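# Load a white part from the tote into the mould

## Task

Pick one white plastic part out of the blue tote and put it, narrow end pointing down and pushed fully home, into the empty nest of whichever mould on the rotary table sits closest to the arms. The tote must remain upright in its original spot with the remaining parts still inside. Finish by releasing, so neither arm is in contact with any movable object.

## Robot and tools

Robot: two arms, left_arm and right_arm, each with a parallel two-finger gripper and a wrist camera. Calibrated base positions in metres: left_arm (+0.028, +0.316, +0.033), right_arm (-0.025, -0.372, +0.036), both turned only slightly about z. A two-camera stand is fixed to the floor behind the arms. Loose objects may occasionally get a small random shove.

Frame: every absolute pose, velocity and target is in the scene frame. Its origin is at table-top height, midway between the nominal bases. +z points up, +x points out over the table, and left_arm is on the +y side. Arm names do not match the left or right of any image. Each gripper's fingers point along its own +z and spread along its own y. end_effector_position is the spot between the finger pads, just under 1 cm behind the tips. Reported positions and orientations can be off by a few centimetres, more at long reach.

execute_actions(actions, cameras): actions is a list of actions. Each action is a list of 1 to 15 rows, one row per 1/30 s step; if fewer than 15 rows are given, the last row repeats. A row is always 14 numbers in [-1, 1], covering both arms: left_arm dx, dy, dz, rx, ry, rz, opening, then the same seven for right_arm. The first six of each arm are an offset, not a pose: they are measured from that arm's Hand target as it was when the action began, along scene-frame axes, and every row refers back to that same starting point. Scale: 1.0 equals 0.6 m of travel or 180 degrees of turn. rx, ry, rz form one rotation vector, turning about the Hand target's position. An offset vector longer than 1.0 may be shortened. Sending the same offset again moves further. Opening is absolute: +1 fully open (about 87 mm between pads), +0.5 about 69 mm, 0 about 43 mm, -0.5 about 18 mm, -1 closed. A 0 in the opening slot is a real command, so resend the current opening to leave a gripper alone. cameras lists camera names, ["all"] or []; images come back when asked or when actions is empty.

move(target, speed, blend, opening_speed, blocking, cameras): target is one 14-number row, or a list of up to 15 rows, laid out and scaled as above. Every row is an offset from the Hand targets at the start of the move, not from the previous row. The gripper follows a straight path, taking the shorter rotation. speed is top path speed in m/s, 0.002 to 2.9, default 0.25 (rotation up to twice that in rad/s); one value or one per target. blend, in metres, rounds corners between listed targets; 0 stops at each. opening_speed sets how fast openings change, per second on the -1 to +1 scale, at least 0.2. The whole move is capped at 10 s. Openings of later targets apply after arrival and rest. blocking=false returns after about 0.5 s while motion continues. The result adds a move: line with the ending (done, off_target, moving, held, fault) and any limits (paced = commanded pose was clipped; held = a check withheld steps). done means within 10 mm and 2 degrees; neither done nor off_target tells you about contact. Paths do not avoid obstacles or the other arm; faster moves lag and overshoot more, and contacts hit harder.

wait(seconds 0 to 10): lets the scene run with last commands held. stop(): brakes a running move. zoom_image(camera, region [x0, y0, x1, y1] in pixels, at most 504 by 504): enlarges part of that camera's newest image. finished_scene(scene): ends the current scene, taking its number; irreversible.

Cameras, all 896x504: cam_head_left, cam_head_right, cam_high, cam_low, cam_left_wrist, cam_right_wrist. Intrinsics and world-to-camera transforms are supplied; fixed cameras may have shifted by up to about 2.3 degrees and 9 mm, and wrist camera poses come from joint readings and may lag during motion.

Result lines: end_effector_position and end_effector_quat_wxyz per arm; Hand target (last commanded pose after clipping, the base of the next offset); Tool commands; grip_measured on the opening scale; Joint positions (gripper last, 0 closed to 1 open); Joint velocities, possibly shown as within noise; joint torques (include gravity, have offsets and noise); motor temperatures; MOTOR HOT from 75 °C and OVER-TEMPERATURE FAULT at 90 °C, when that arm folds up and becomes unusable.

Control notes: each step the commanded orientation is limited to 40 degrees away from the measured one. Grippers often settle short or sag and tilt, so check pose after each move and correct; an all-zero offset re-requests the Hand target, and any remaining gap can be sent as an offset. A blocked arm keeps pushing; to relieve it, command the target back beyond where the gripper is. To grasp, command an opening about 0.04 below the grip_measured value at first contact for a firm grip. Joint ranges limit reach; paths passing near an arm's own base can flip its shoulder, so route around.

Avoid: dropping or releasing a part while it still moves, slamming into fixed or heavy things, hard pushes, knocking the tote over or anything off the table, arm-to-arm contact (including gripping the other arm's fingers, which the clearance check does not prevent), strain on wrist camera cables (cable contact counts as touching), long stretched or pushing poses that heat motors, and any arm stop.

Each tool is called after ">>>" by a JSON object that holds its "method" and its "body", one argument or row to a line.

## Session

>>> {"method": "execute_actions", "body": {
  "actions": [],
  "cameras": ["all"]
}}

Scene clock: 0.00 s.
left_arm: end_effector_position=(+0.4068, +0.2545, +0.1821) grip_measured=+1.000 end_effector_quat_wxyz=(+0.468, -0.072, +0.881, -0.016) | right_arm: end_effector_position=(+0.2236, -0.2900, +0.0598) grip_measured=+0.985 end_effector_quat_wxyz=(+0.543, +0.087, +0.835, +0.014)
Joint positions: left_arm=[-0.226 1.326 0.907 -0.196 -0.235 -0.279 1] | right_arm=[0.717 1.043 0.067 0.417 0.689 0.509 0.993]
Joint velocities: within noise
Joint torques (N m): no reading
Motor temperatures (°C): left_arm=[30 35 38 29 27 29 29] | right_arm=[31 41 36 30 27 28 31]
Heat: left arm: 38 °C; right arm: 41 °C.
Hand target: left_arm +0.4084, +0.2542, +0.1875; +0.474, -0.073, +0.877, -0.018 | right_arm +0.2269, -0.2875, +0.0649; +0.549, +0.090, +0.831, +0.019
Tool commands: left_gripper/opening=+1.0 right_gripper/opening=+1.0

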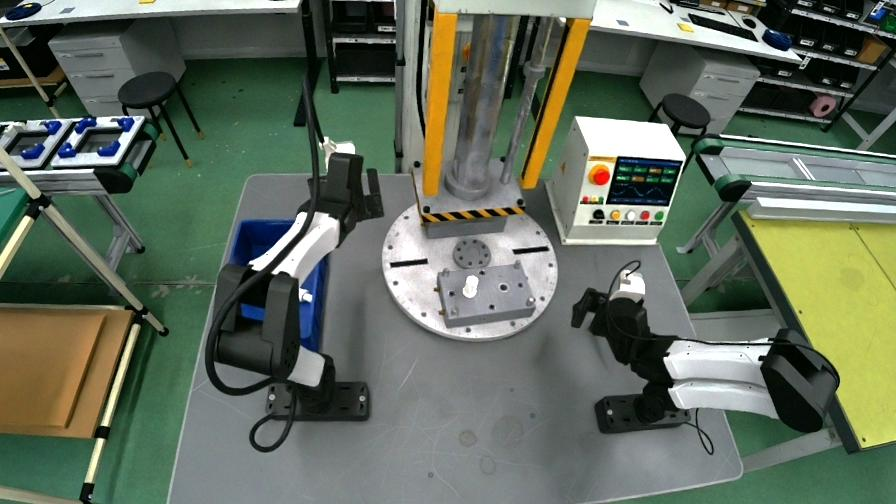

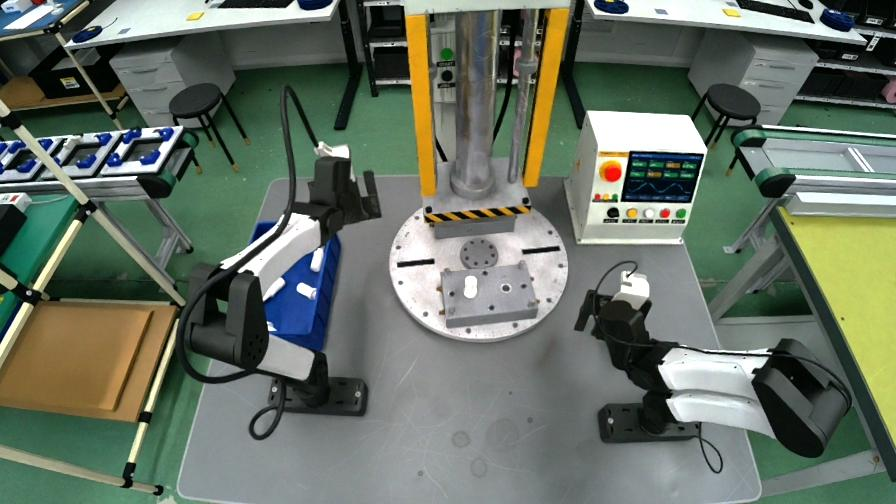

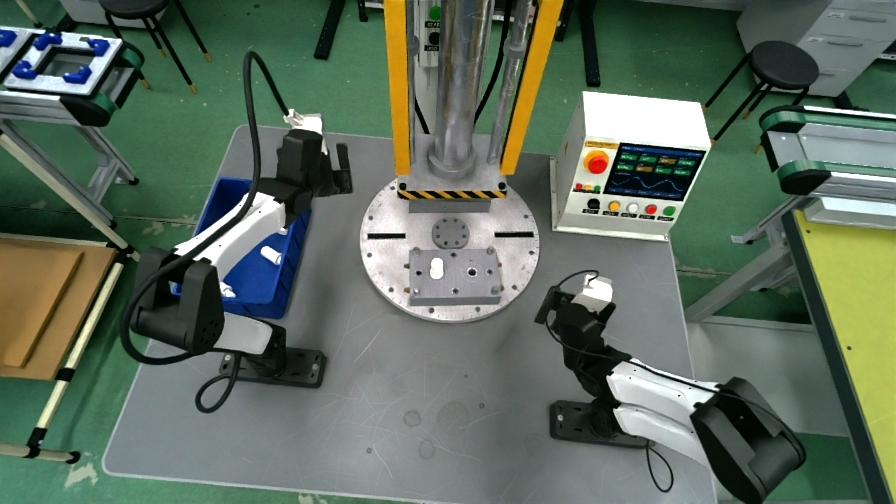

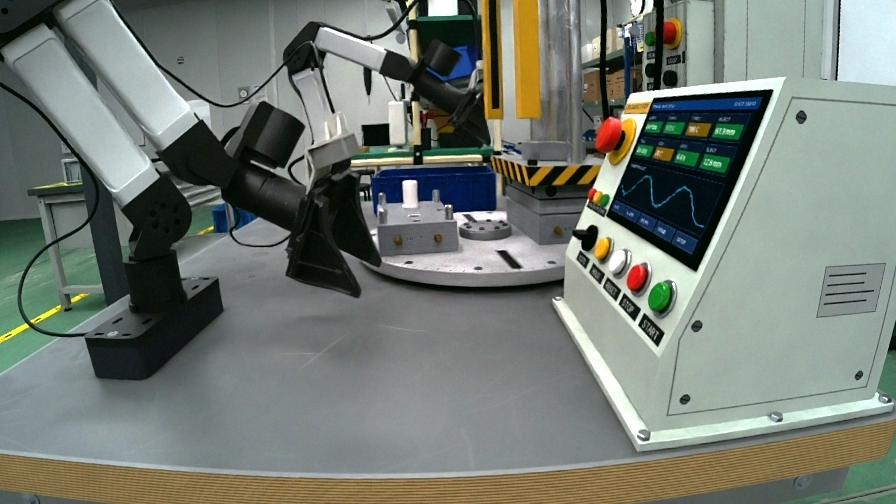

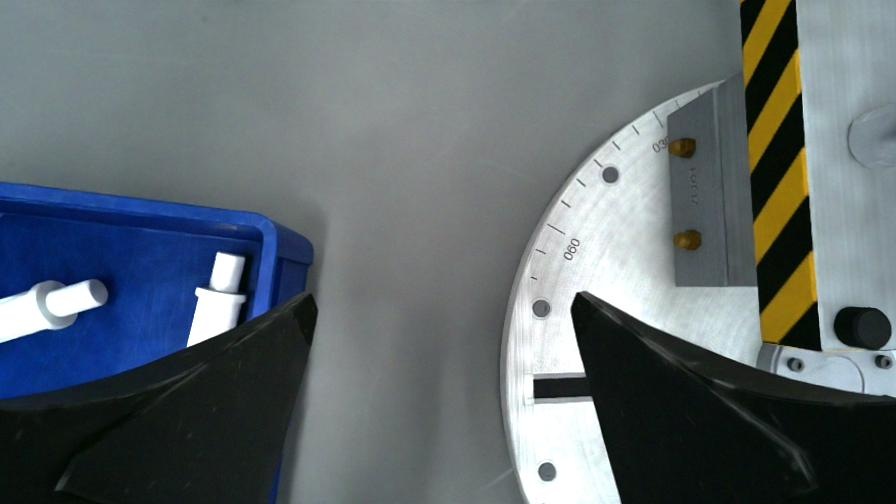

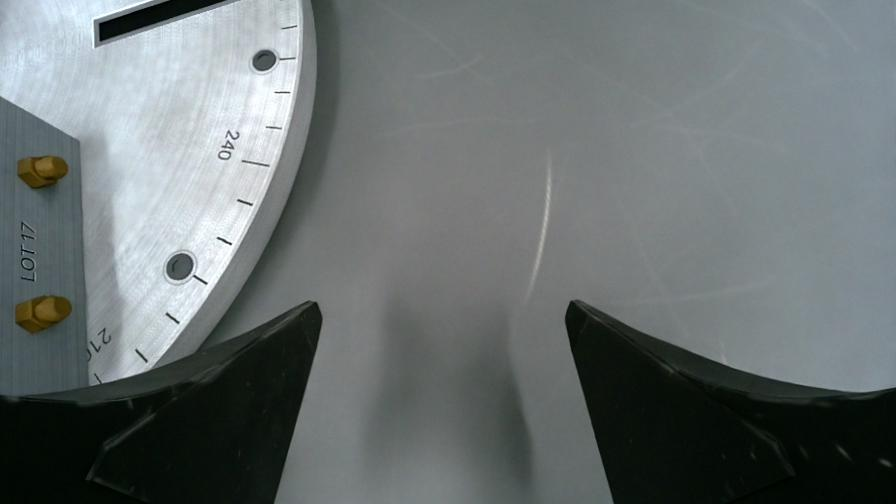

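>>> {"method": "zoom_image", "body": {
  "camera": "cam_head_right",
  "region": [380, 200, 580, 350]
}}

>>> {"method": "zoom_image", "body": {
  "camera": "cam_high",
  "region": [350, 200, 550, 330]
}}

>>> {"method": "zoom_image", "body": {
  "camera": "cam_head_right",
  "region": [220, 180, 380, 380]
}}

>>> {"method": "zoom_image", "body": {
  "camera": "cam_low",
  "region": [340, 130, 580, 300]
}}

Scaled by 2.520 from the camera's 896x504 image, which has a finer 1280x720 frame.

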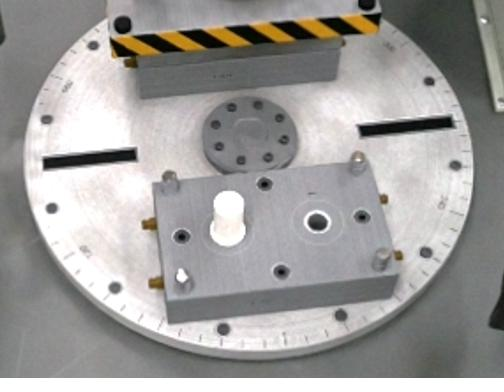

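Scaled by 2.520 from the camera's 896x504 image, which has a finer 1280x720 frame.

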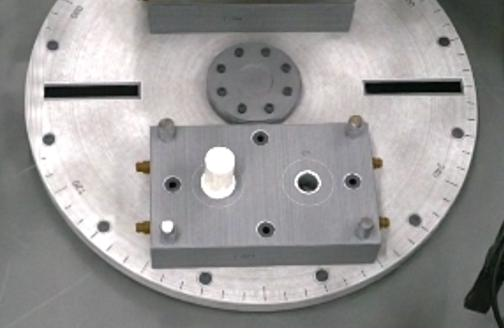

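Scaled by 2.520 from the camera's 896x504 image, which has a finer 1280x720 frame.

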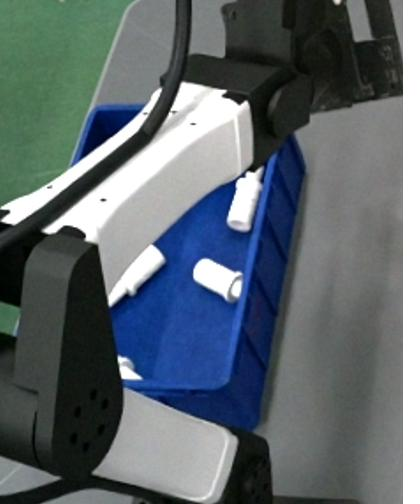

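Scaled by 2.100 from the camera's 896x504 image, which has a finer 1280x720 frame.

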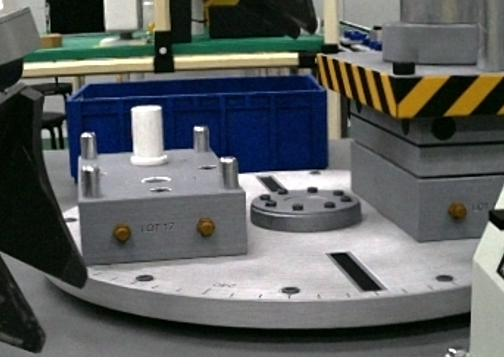

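>>> {"method": "zoom_image", "body": {
  "camera": "cam_left_wrist",
  "region": [0, 170, 320, 400]
}}

>>> {"method": "zoom_image", "body": {
  "camera": "cam_right_wrist",
  "region": [0, 0, 450, 504]
}}

>>> {"method": "zoom_image", "body": {
  "camera": "cam_high",
  "region": [160, 170, 360, 340]
}}

>>> {"method": "zoom_image", "body": {
  "camera": "cam_head_left",
  "region": [380, 190, 580, 350]
}}

Scaled by 1.575 from the camera's 896x504 image, which has a finer 1280x720 frame.

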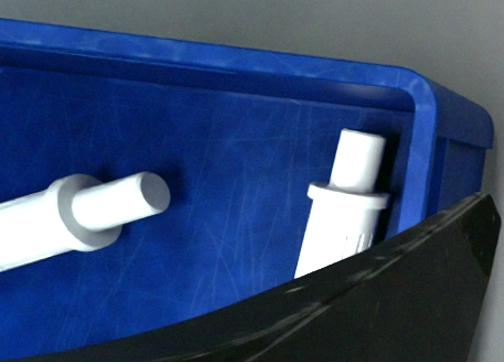

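Scaled by 1.000.

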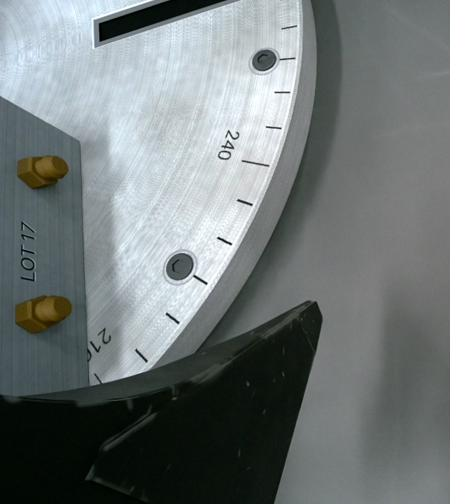

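Scaled by 2.520 from the camera's 896x504 image, which has a finer 1280x720 frame.

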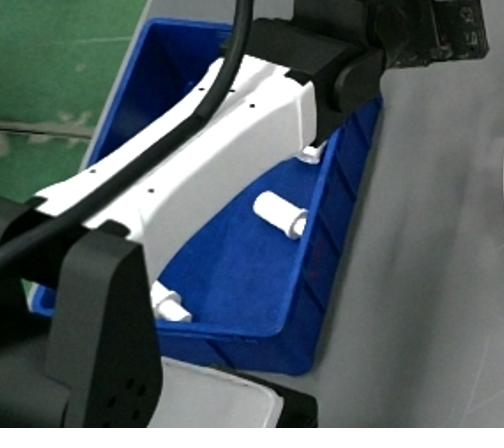

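Scaled by 2.520 from the camera's 896x504 image, which has a finer 1280x720 frame.

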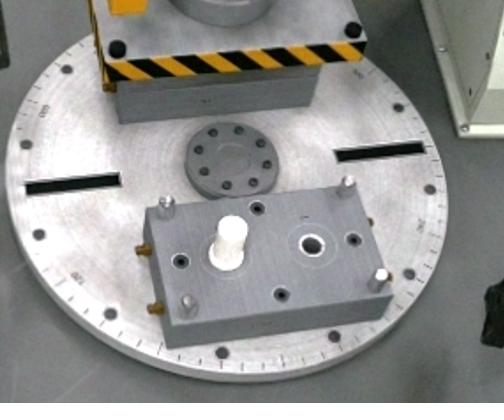

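>>> {"method": "zoom_image", "body": {
  "camera": "cam_low",
  "region": [180, 80, 430, 310]
}}

>>> {"method": "zoom_image", "body": {
  "camera": "cam_high",
  "region": [500, 250, 720, 420]
}}

>>> {"method": "zoom_image", "body": {
  "camera": "cam_head_left",
  "region": [200, 100, 420, 280]
}}

>>> {"method": "zoom_image", "body": {
  "camera": "cam_low",
  "region": [280, 0, 530, 180]
}}

Scaled by 2.016 from the camera's 896x504 image, which has a finer 1280x720 frame.

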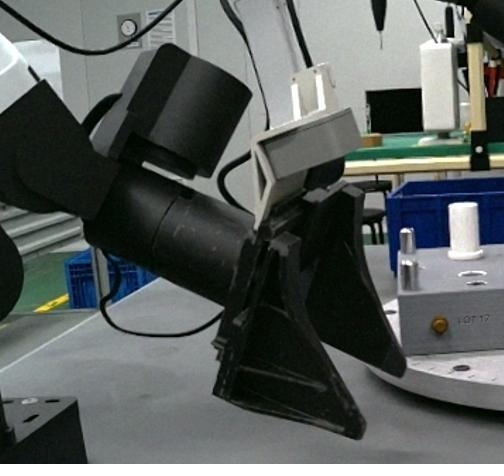

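Scaled by 2.291 from the camera's 896x504 image, which has a finer 1280x720 frame.

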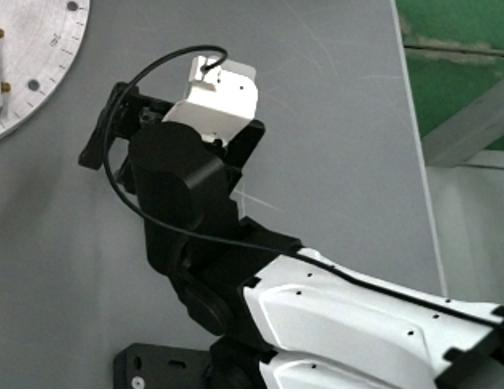

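Scaled by 2.291 from the camera's 896x504 image, which has a finer 1280x720 frame.

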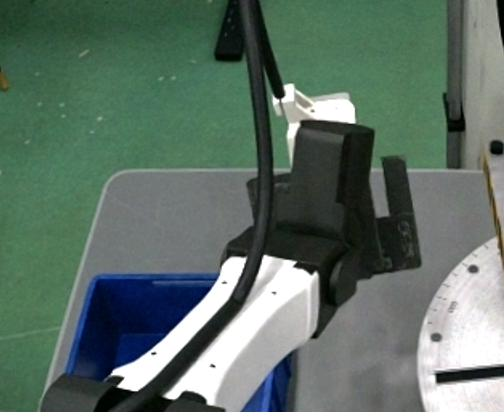

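Scaled by 2.016 from the camera's 896x504 image, which has a finer 1280x720 frame.

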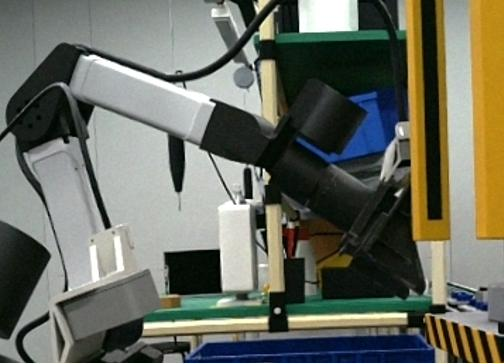

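>>> {"method": "move", "body": {
  "target": [
    [-0.05, -0.1, 0.18, 0, 0, 0, 1, 0, 0, 0, 0, 0, 0, 1],
    [-0.28, -0.4, 0.22, 0, 0, 0, 1, 0, 0, 0, 0, 0, 0, 1]
  ],
  "blend": 0.05,
  "speed": 0.2,
  "cameras": ["all"]
}}

Scene clock: 146.60 s.
left_arm: end_effector_position=(+0.2365, +0.0161, +0.3170) grip_measured=+1.000 end_effector_quat_wxyz=(+0.465, -0.065, +0.883, -0.022) | right_arm: end_effector_position=(+0.2236, -0.2900, +0.0598) grip_measured=+0.985 end_effector_quat_wxyz=(+0.543, +0.087, +0.835, +0.014)
Joint positions: left_arm=[-1.272 1.72 1.943 -1.436 -0.922 -1.253 1] | right_arm=[0.717 1.043 0.067 0.417 0.689 0.509 0.993]
Joint torques (N m): left_arm=[0.65 -5.14 9.16 0.69 -0.67 -0.11] | right_arm=[-0.43 -1.46 6.27 1.93 0.3 -0.02]
Motor temperatures (°C): left_arm=[30 37 45 35 27 29 28] | right_arm=[31 39 43 36 27 28 31]
Heat: left arm: 45 °C; right arm: 43 °C.
Hand target: left_arm +0.2403, +0.0141, +0.3196; +0.474, -0.072, +0.877, -0.018 | right_arm +0.2269, -0.2875, +0.0649; +0.549, +0.090, +0.831, +0.019
Off the commanded pose: left_arm 0.005 m, 2 deg | right_arm 0.007 m, 1 deg.
move: done
camera_calibration:
cam_left_wrist: T_world_to_cam=[[0.0918134, -0.989735, 0.109525, -0.0438641], [-0.991257, -0.101309, -0.0845291, 0.284637], [0.0947572, -0.100807, -0.990383, 0.431721], [0, 0, 0, 1]] pos_world=[0.245267, 0.0289428, 0.456434]

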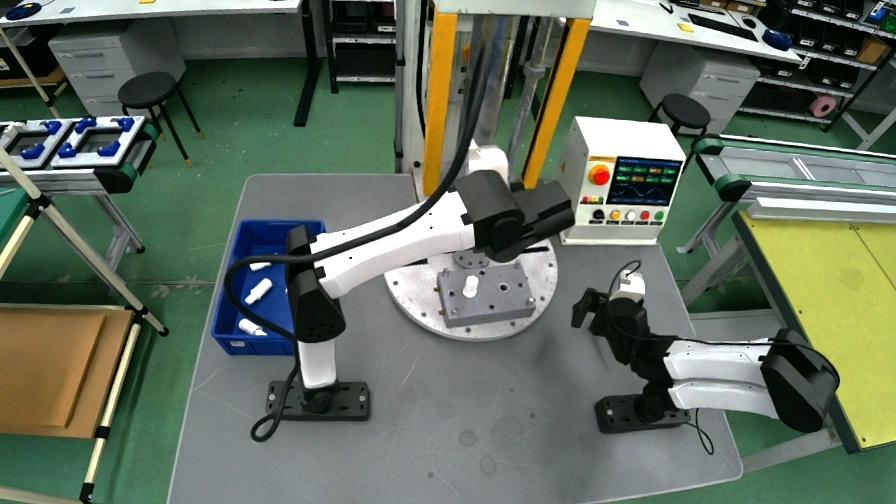

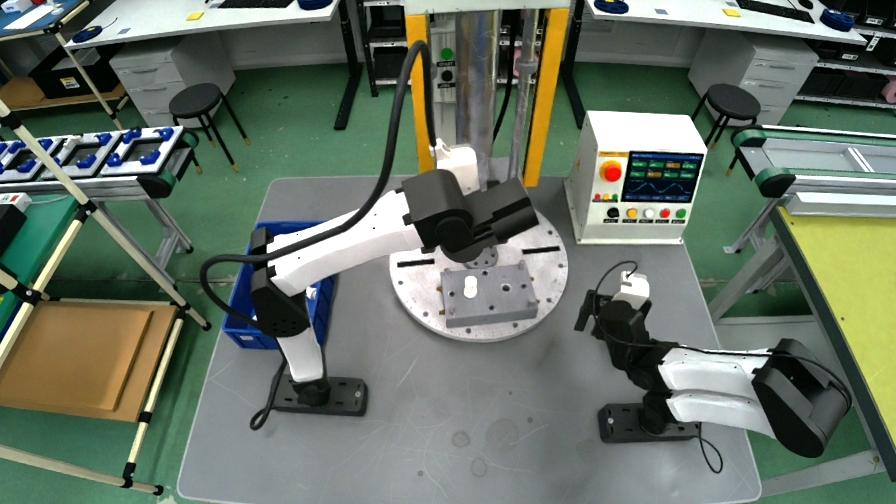

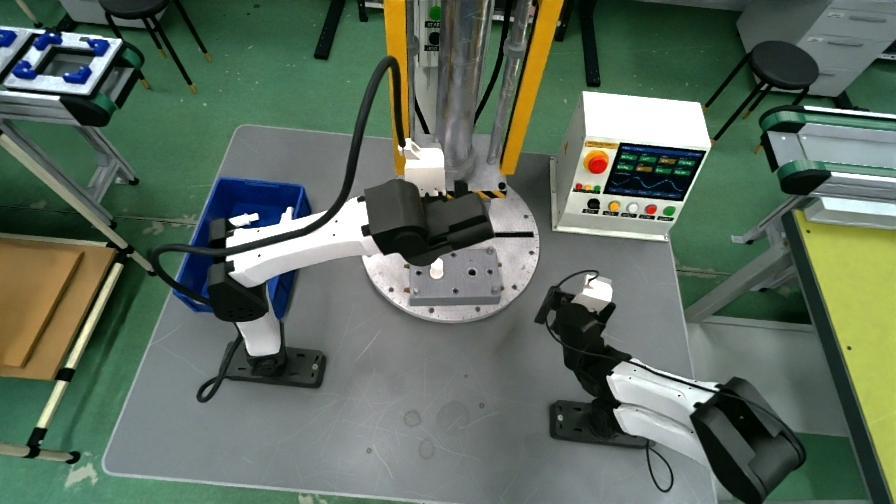

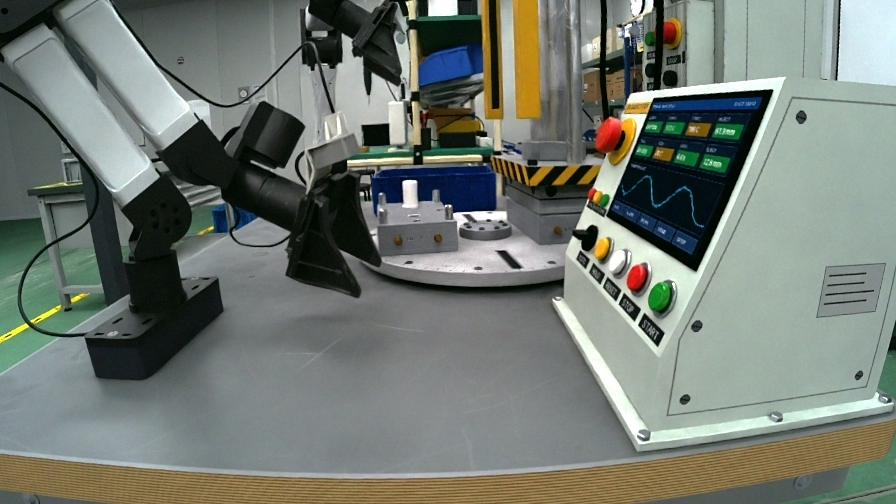

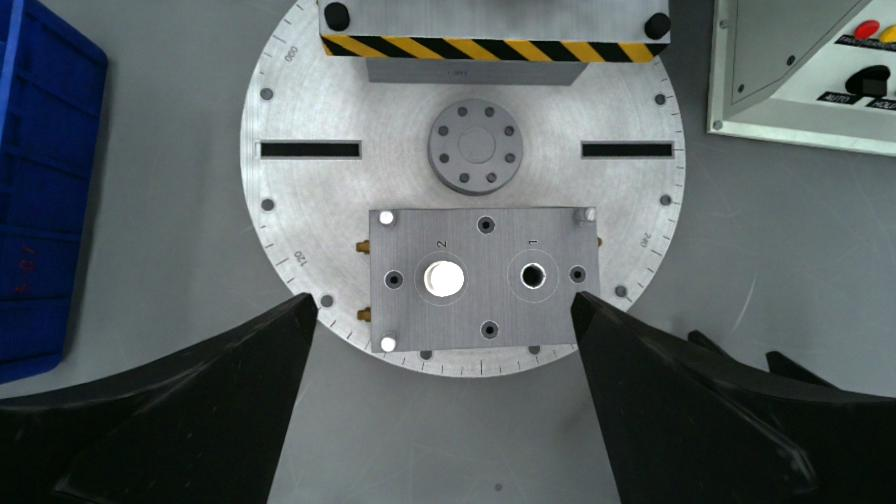

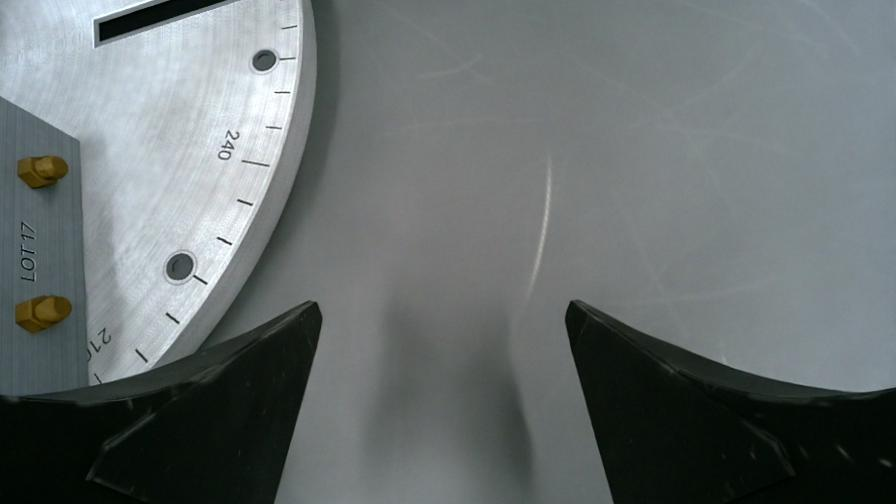

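>>> {"method": "zoom_image", "body": {
  "camera": "cam_left_wrist",
  "region": [350, 190, 630, 370]
}}

>>> {"method": "zoom_image", "body": {
  "camera": "cam_head_left",
  "region": [190, 200, 350, 380]
}}

>>> {"method": "zoom_image", "body": {
  "camera": "cam_high",
  "region": [160, 160, 360, 320]
}}

Scaled by 1.800 from the camera's 896x504 image, which has a finer 1280x720 frame.

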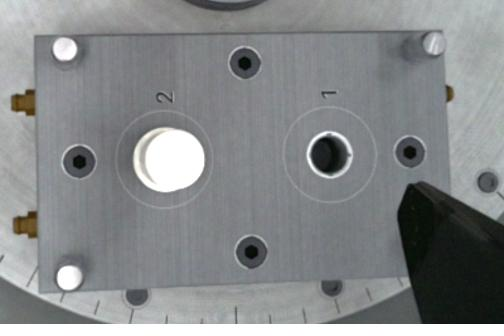

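Scaled by 2.800 from the camera's 896x504 image, which has a finer 1280x720 frame.

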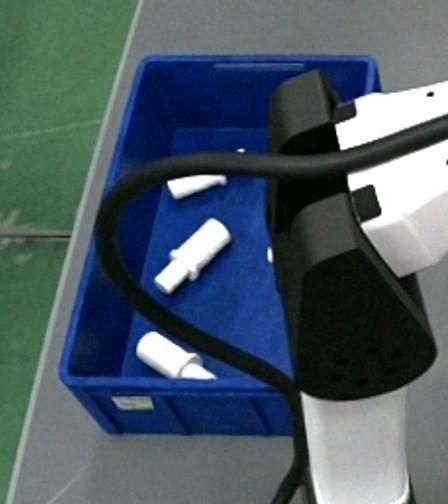

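Scaled by 2.520 from the camera's 896x504 image, which has a finer 1280x720 frame.

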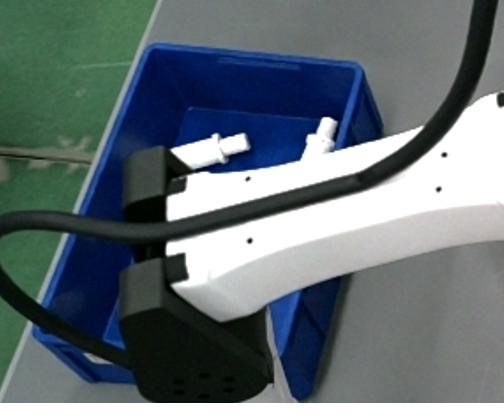

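>>> {"method": "move", "body": {
  "target": [
    [0.2, 0.34, 0.02, 0, 0, 0, 1, 0, 0, 0, 0, 0, 0, 1],
    [0.08, 0.693, 0.0, 0, 0, 0, 1, 0, 0, 0, 0, 0, 0, 1]
  ],
  "blend": 0.1,
  "speed": 0.2,
  "cameras": ["all"]
}}

Scene clock: 180.40 s.
left_arm: end_effector_position=(+0.2872, +0.4286, +0.3139) grip_measured=+1.000 end_effector_quat_wxyz=(+0.470, -0.078, +0.879, -0.018) | right_arm: end_effector_position=(+0.2236, -0.2900, +0.0598) grip_measured=+0.985 end_effector_quat_wxyz=(+0.543, +0.087, +0.835, +0.014)
Joint positions: left_arm=[0.696 1.077 1.309 -0.926 0.514 0.261 1] | right_arm=[0.717 1.043 0.067 0.417 0.689 0.509 0.993]
Joint torques (N m): left_arm=[1.32 -1.37 9.94 1.46 0.44 0.11] | right_arm=[-0.34 -1.52 6.24 1.91 0.3 0]
Heat: left arm: 47 °C; right arm: 43 °C.
Hand target: left_arm +0.2883, +0.4300, +0.3197; +0.474, -0.072, +0.877, -0.018 | right_arm +0.2269, -0.2875, +0.0649; +0.549, +0.090, +0.831, +0.019
Off the commanded pose: left_arm 0.006 m, 1 deg | right_arm 0.007 m, 1 deg.
move: done
camera_calibration:
cam_left_wrist: T_world_to_cam=[[0.117903, -0.986339, 0.115036, 0.349403], [-0.987029, -0.129113, -0.0954098, 0.390591], [0.108959, -0.102295, -0.988769, 0.461467], [0, 0, 0, 1]] pos_world=[0.294049, 0.442266, 0.453356]

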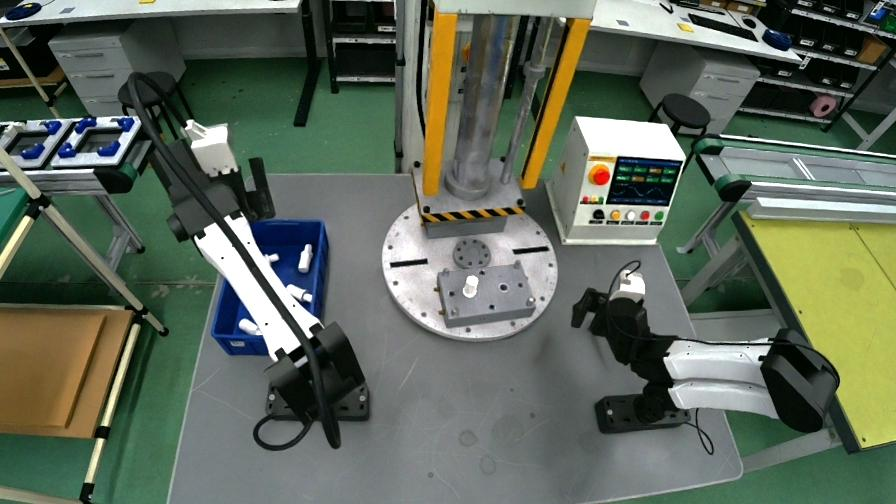

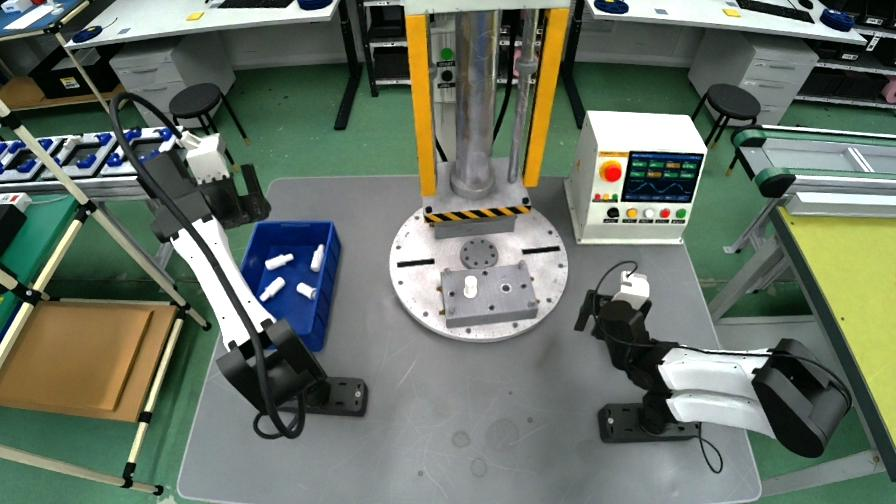

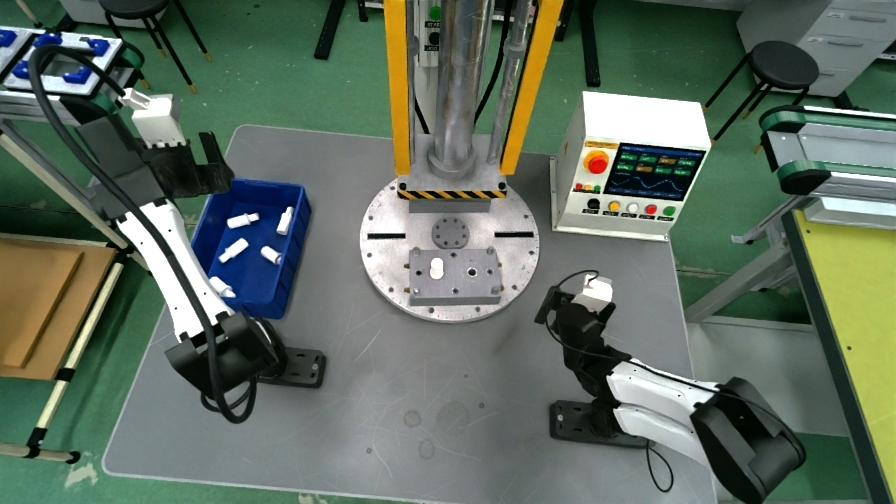

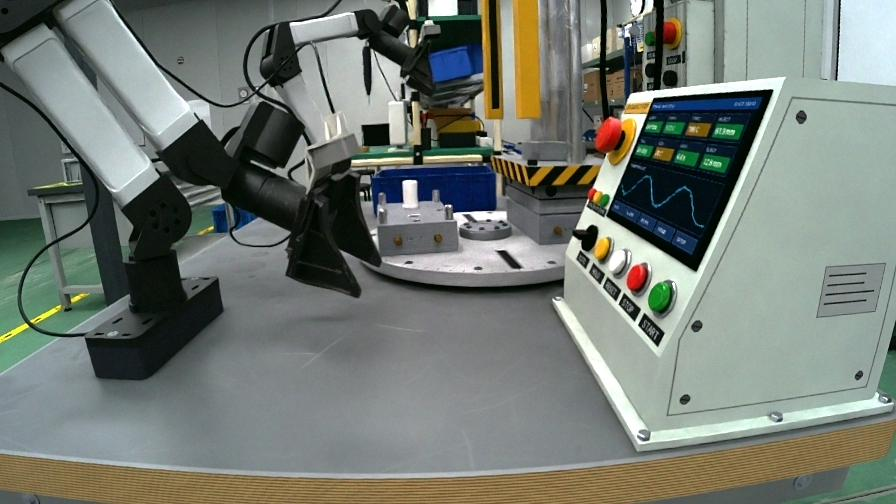

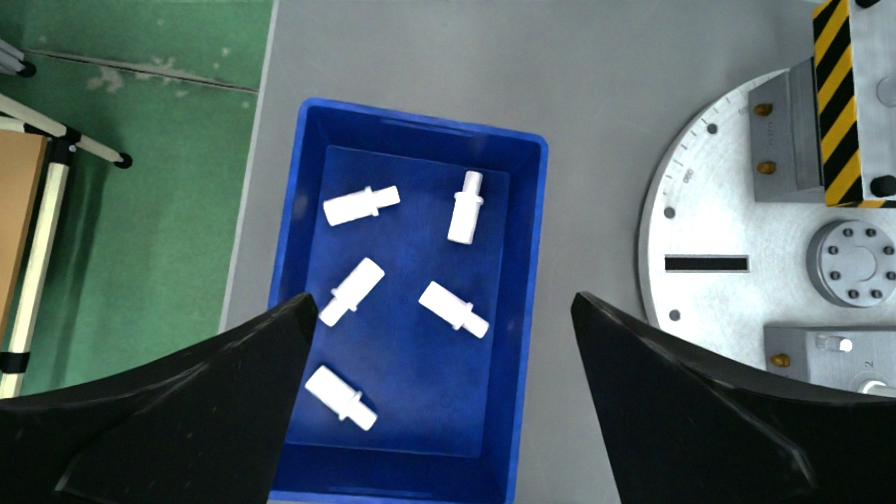

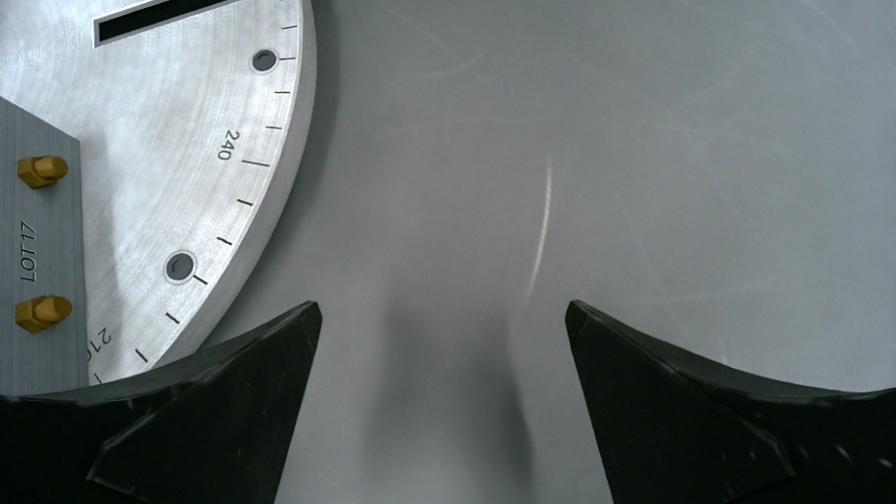

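>>> {"method": "zoom_image", "body": {
  "camera": "cam_left_wrist",
  "region": [260, 80, 560, 280]
}}

>>> {"method": "zoom_image", "body": {
  "camera": "cam_left_wrist",
  "region": [260, 230, 560, 504]
}}

>>> {"method": "zoom_image", "body": {
  "camera": "cam_head_right",
  "region": [210, 200, 370, 360]
}}

>>> {"method": "zoom_image", "body": {
  "camera": "cam_high",
  "region": [180, 160, 340, 320]
}}

Scaled by 1.680 from the camera's 896x504 image, which has a finer 1280x720 frame.

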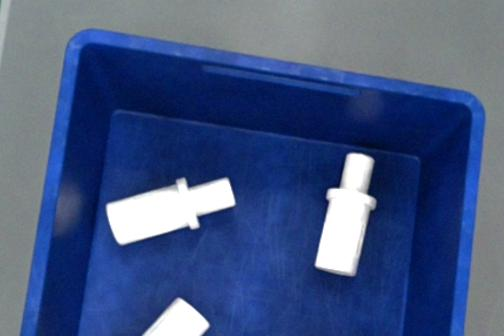

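Scaled by 1.680 from the camera's 896x504 image, which has a finer 1280x720 frame.

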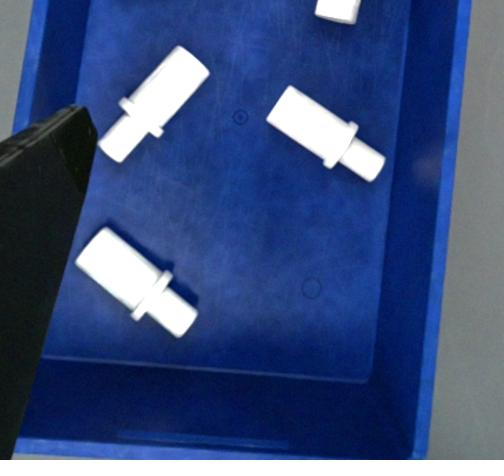

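Scaled by 3.150 from the camera's 896x504 image, which has a finer 1280x720 frame.

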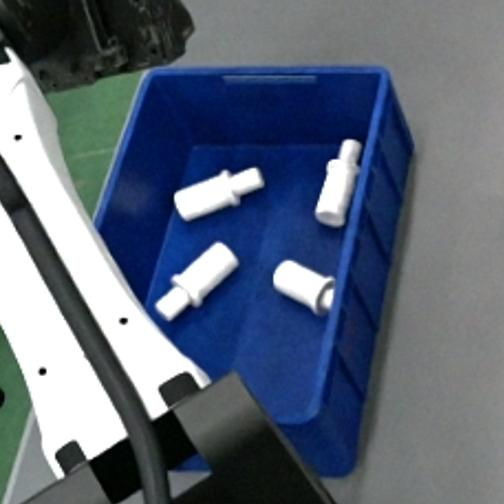

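Scaled by 3.150 from the camera's 896x504 image, which has a finer 1280x720 frame.

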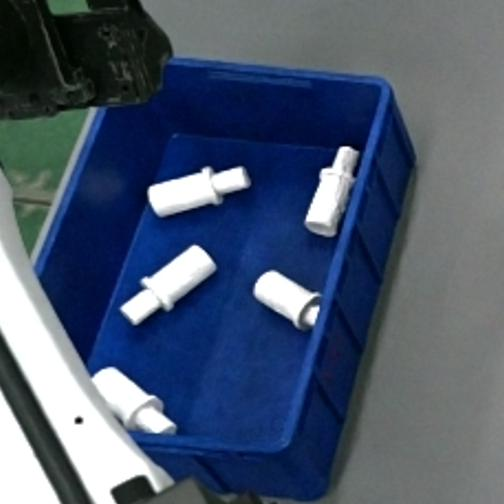

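>>> {"method": "move", "body": {
  "target": [0.0328, 0.0667, -0.2329, 0.1078, 0.3267, -0.2140, 0.15, 0, 0, 0, 0, 0, 0, 1],
  "speed": 0.15,
  "cameras": ["all"]
}}

Scene clock: 380.13 s.
left_arm: end_effector_position=(+0.3040, +0.4681, +0.1786) grip_measured=+0.150 end_effector_quat_wxyz=(-0.028, +0.275, +0.961, +0.007) | right_arm: end_effector_position=(+0.2236, -0.2900, +0.0598) grip_measured=+0.985 end_effector_quat_wxyz=(+0.543, +0.087, +0.835, +0.014)
Joint positions: left_arm=[0.384 1.863 1.727 -1.472 -0.046 0.927 0.575] | right_arm=[0.717 1.043 0.067 0.417 0.689 0.509 0.993]
Joint torques (N m): left_arm=[0.17 -6.38 9.52 0.1 0.01 0.12] | right_arm=[-0.36 -1.4 6.27 1.88 0.28 0]
Motor temperatures (°C): left_arm=[29 33 51 35 28 29 28] | right_arm=[30 37 44 39 27 28 31]
Heat: left arm: 51 °C; right arm: 44 °C.
Hand target: left_arm +0.3080, +0.4700, +0.1800; -0.033, +0.284, +0.958, +0.010 | right_arm +0.2269, -0.2875, +0.0649; +0.549, +0.090, +0.831, +0.019
Off the commanded pose: left_arm 0.005 m, 1 deg | right_arm 0.007 m, 1 deg.
move: done
camera_calibration:
cam_left_wrist: T_world_to_cam=[[-0.522207, -0.852769, 0.00917749, 0.55298], [-0.499833, 0.314765, 0.806902, -0.117748], [-0.69099, 0.416783, -0.590614, 0.259014], [0, 0, 0, 1]] pos_world=[0.408892, 0.400675, 0.242914]

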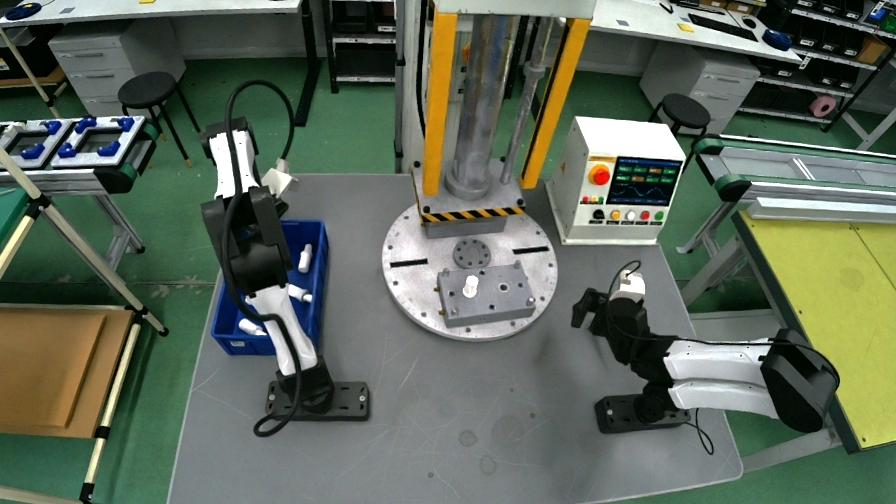

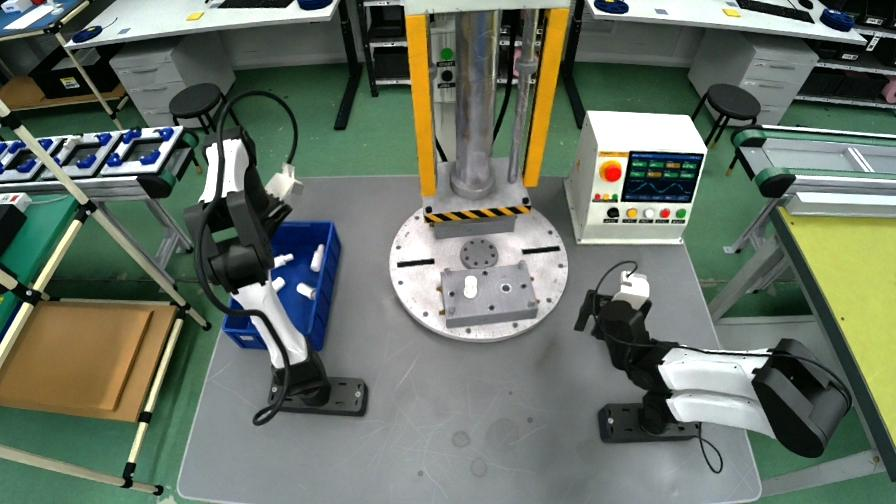

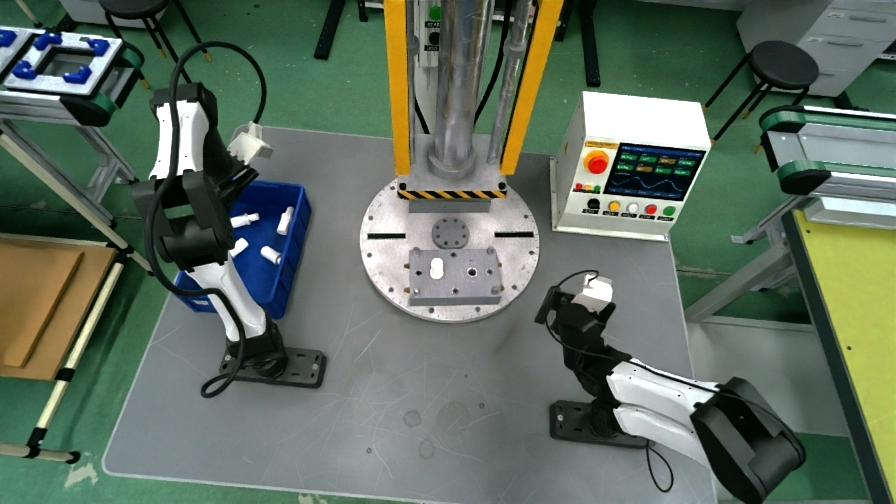

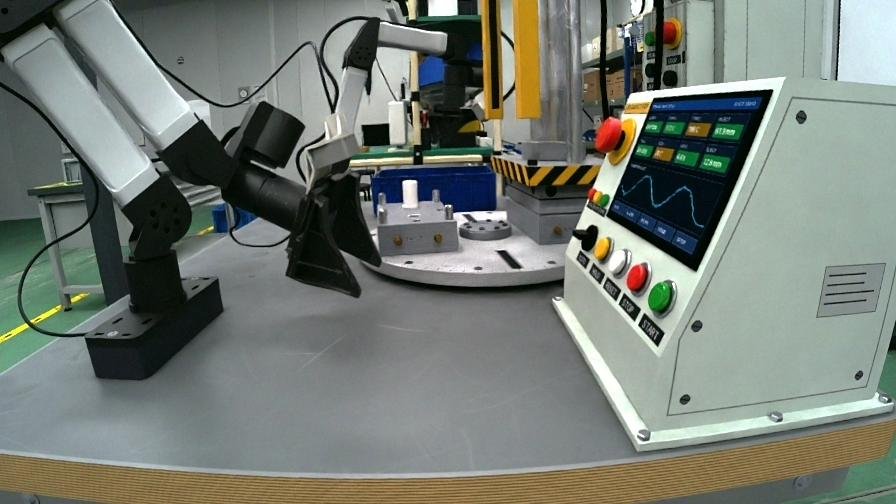

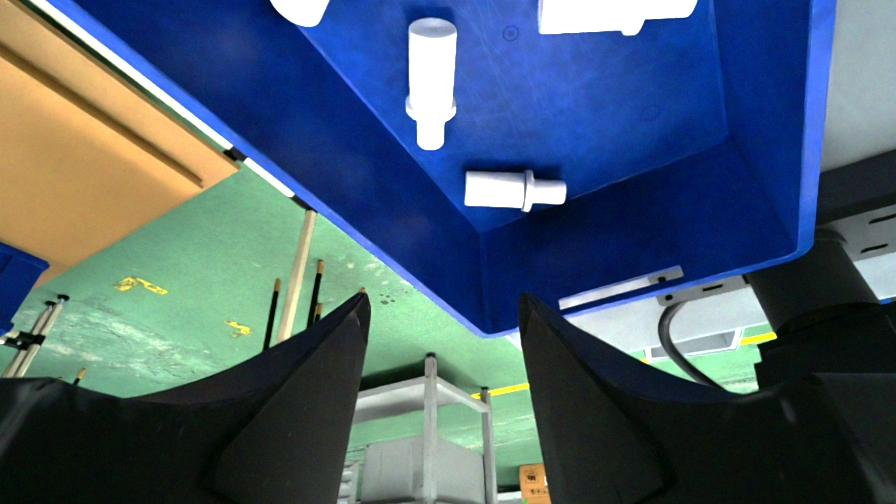

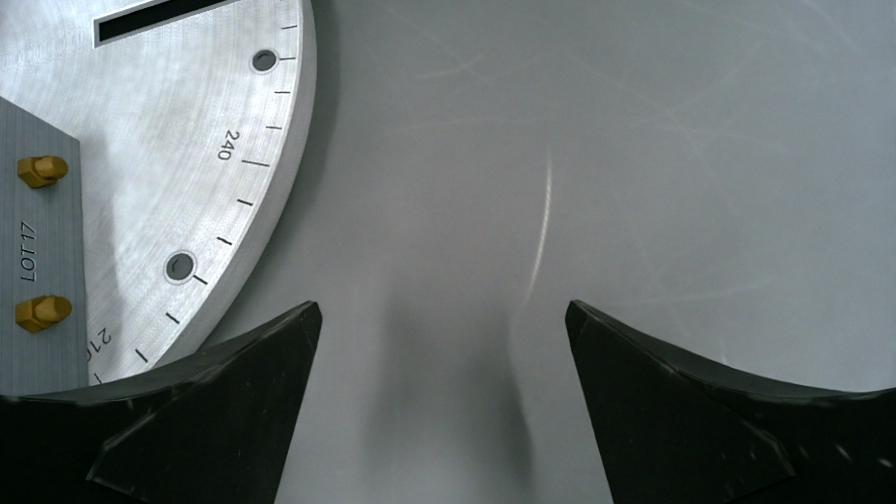

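>>> {"method": "zoom_image", "body": {
  "camera": "cam_left_wrist",
  "region": [360, 0, 600, 240]
}}

>>> {"method": "zoom_image", "body": {
  "camera": "cam_left_wrist",
  "region": [300, 240, 600, 504]
}}

Scaled by 2.100 from the camera's 896x504 image, which has a finer 1280x720 frame.

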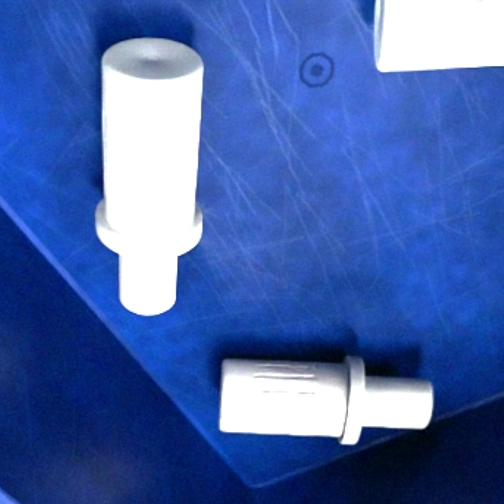

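Scaled by 1.680 from the camera's 896x504 image, which has a finer 1280x720 frame.

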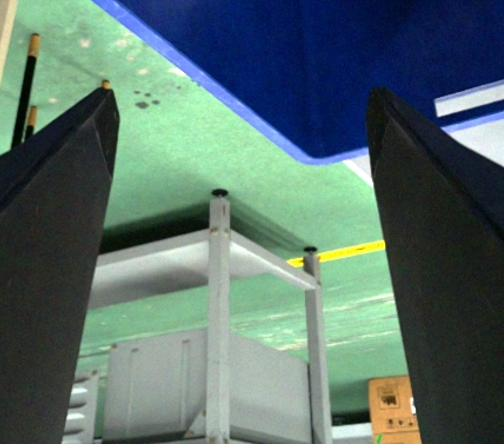

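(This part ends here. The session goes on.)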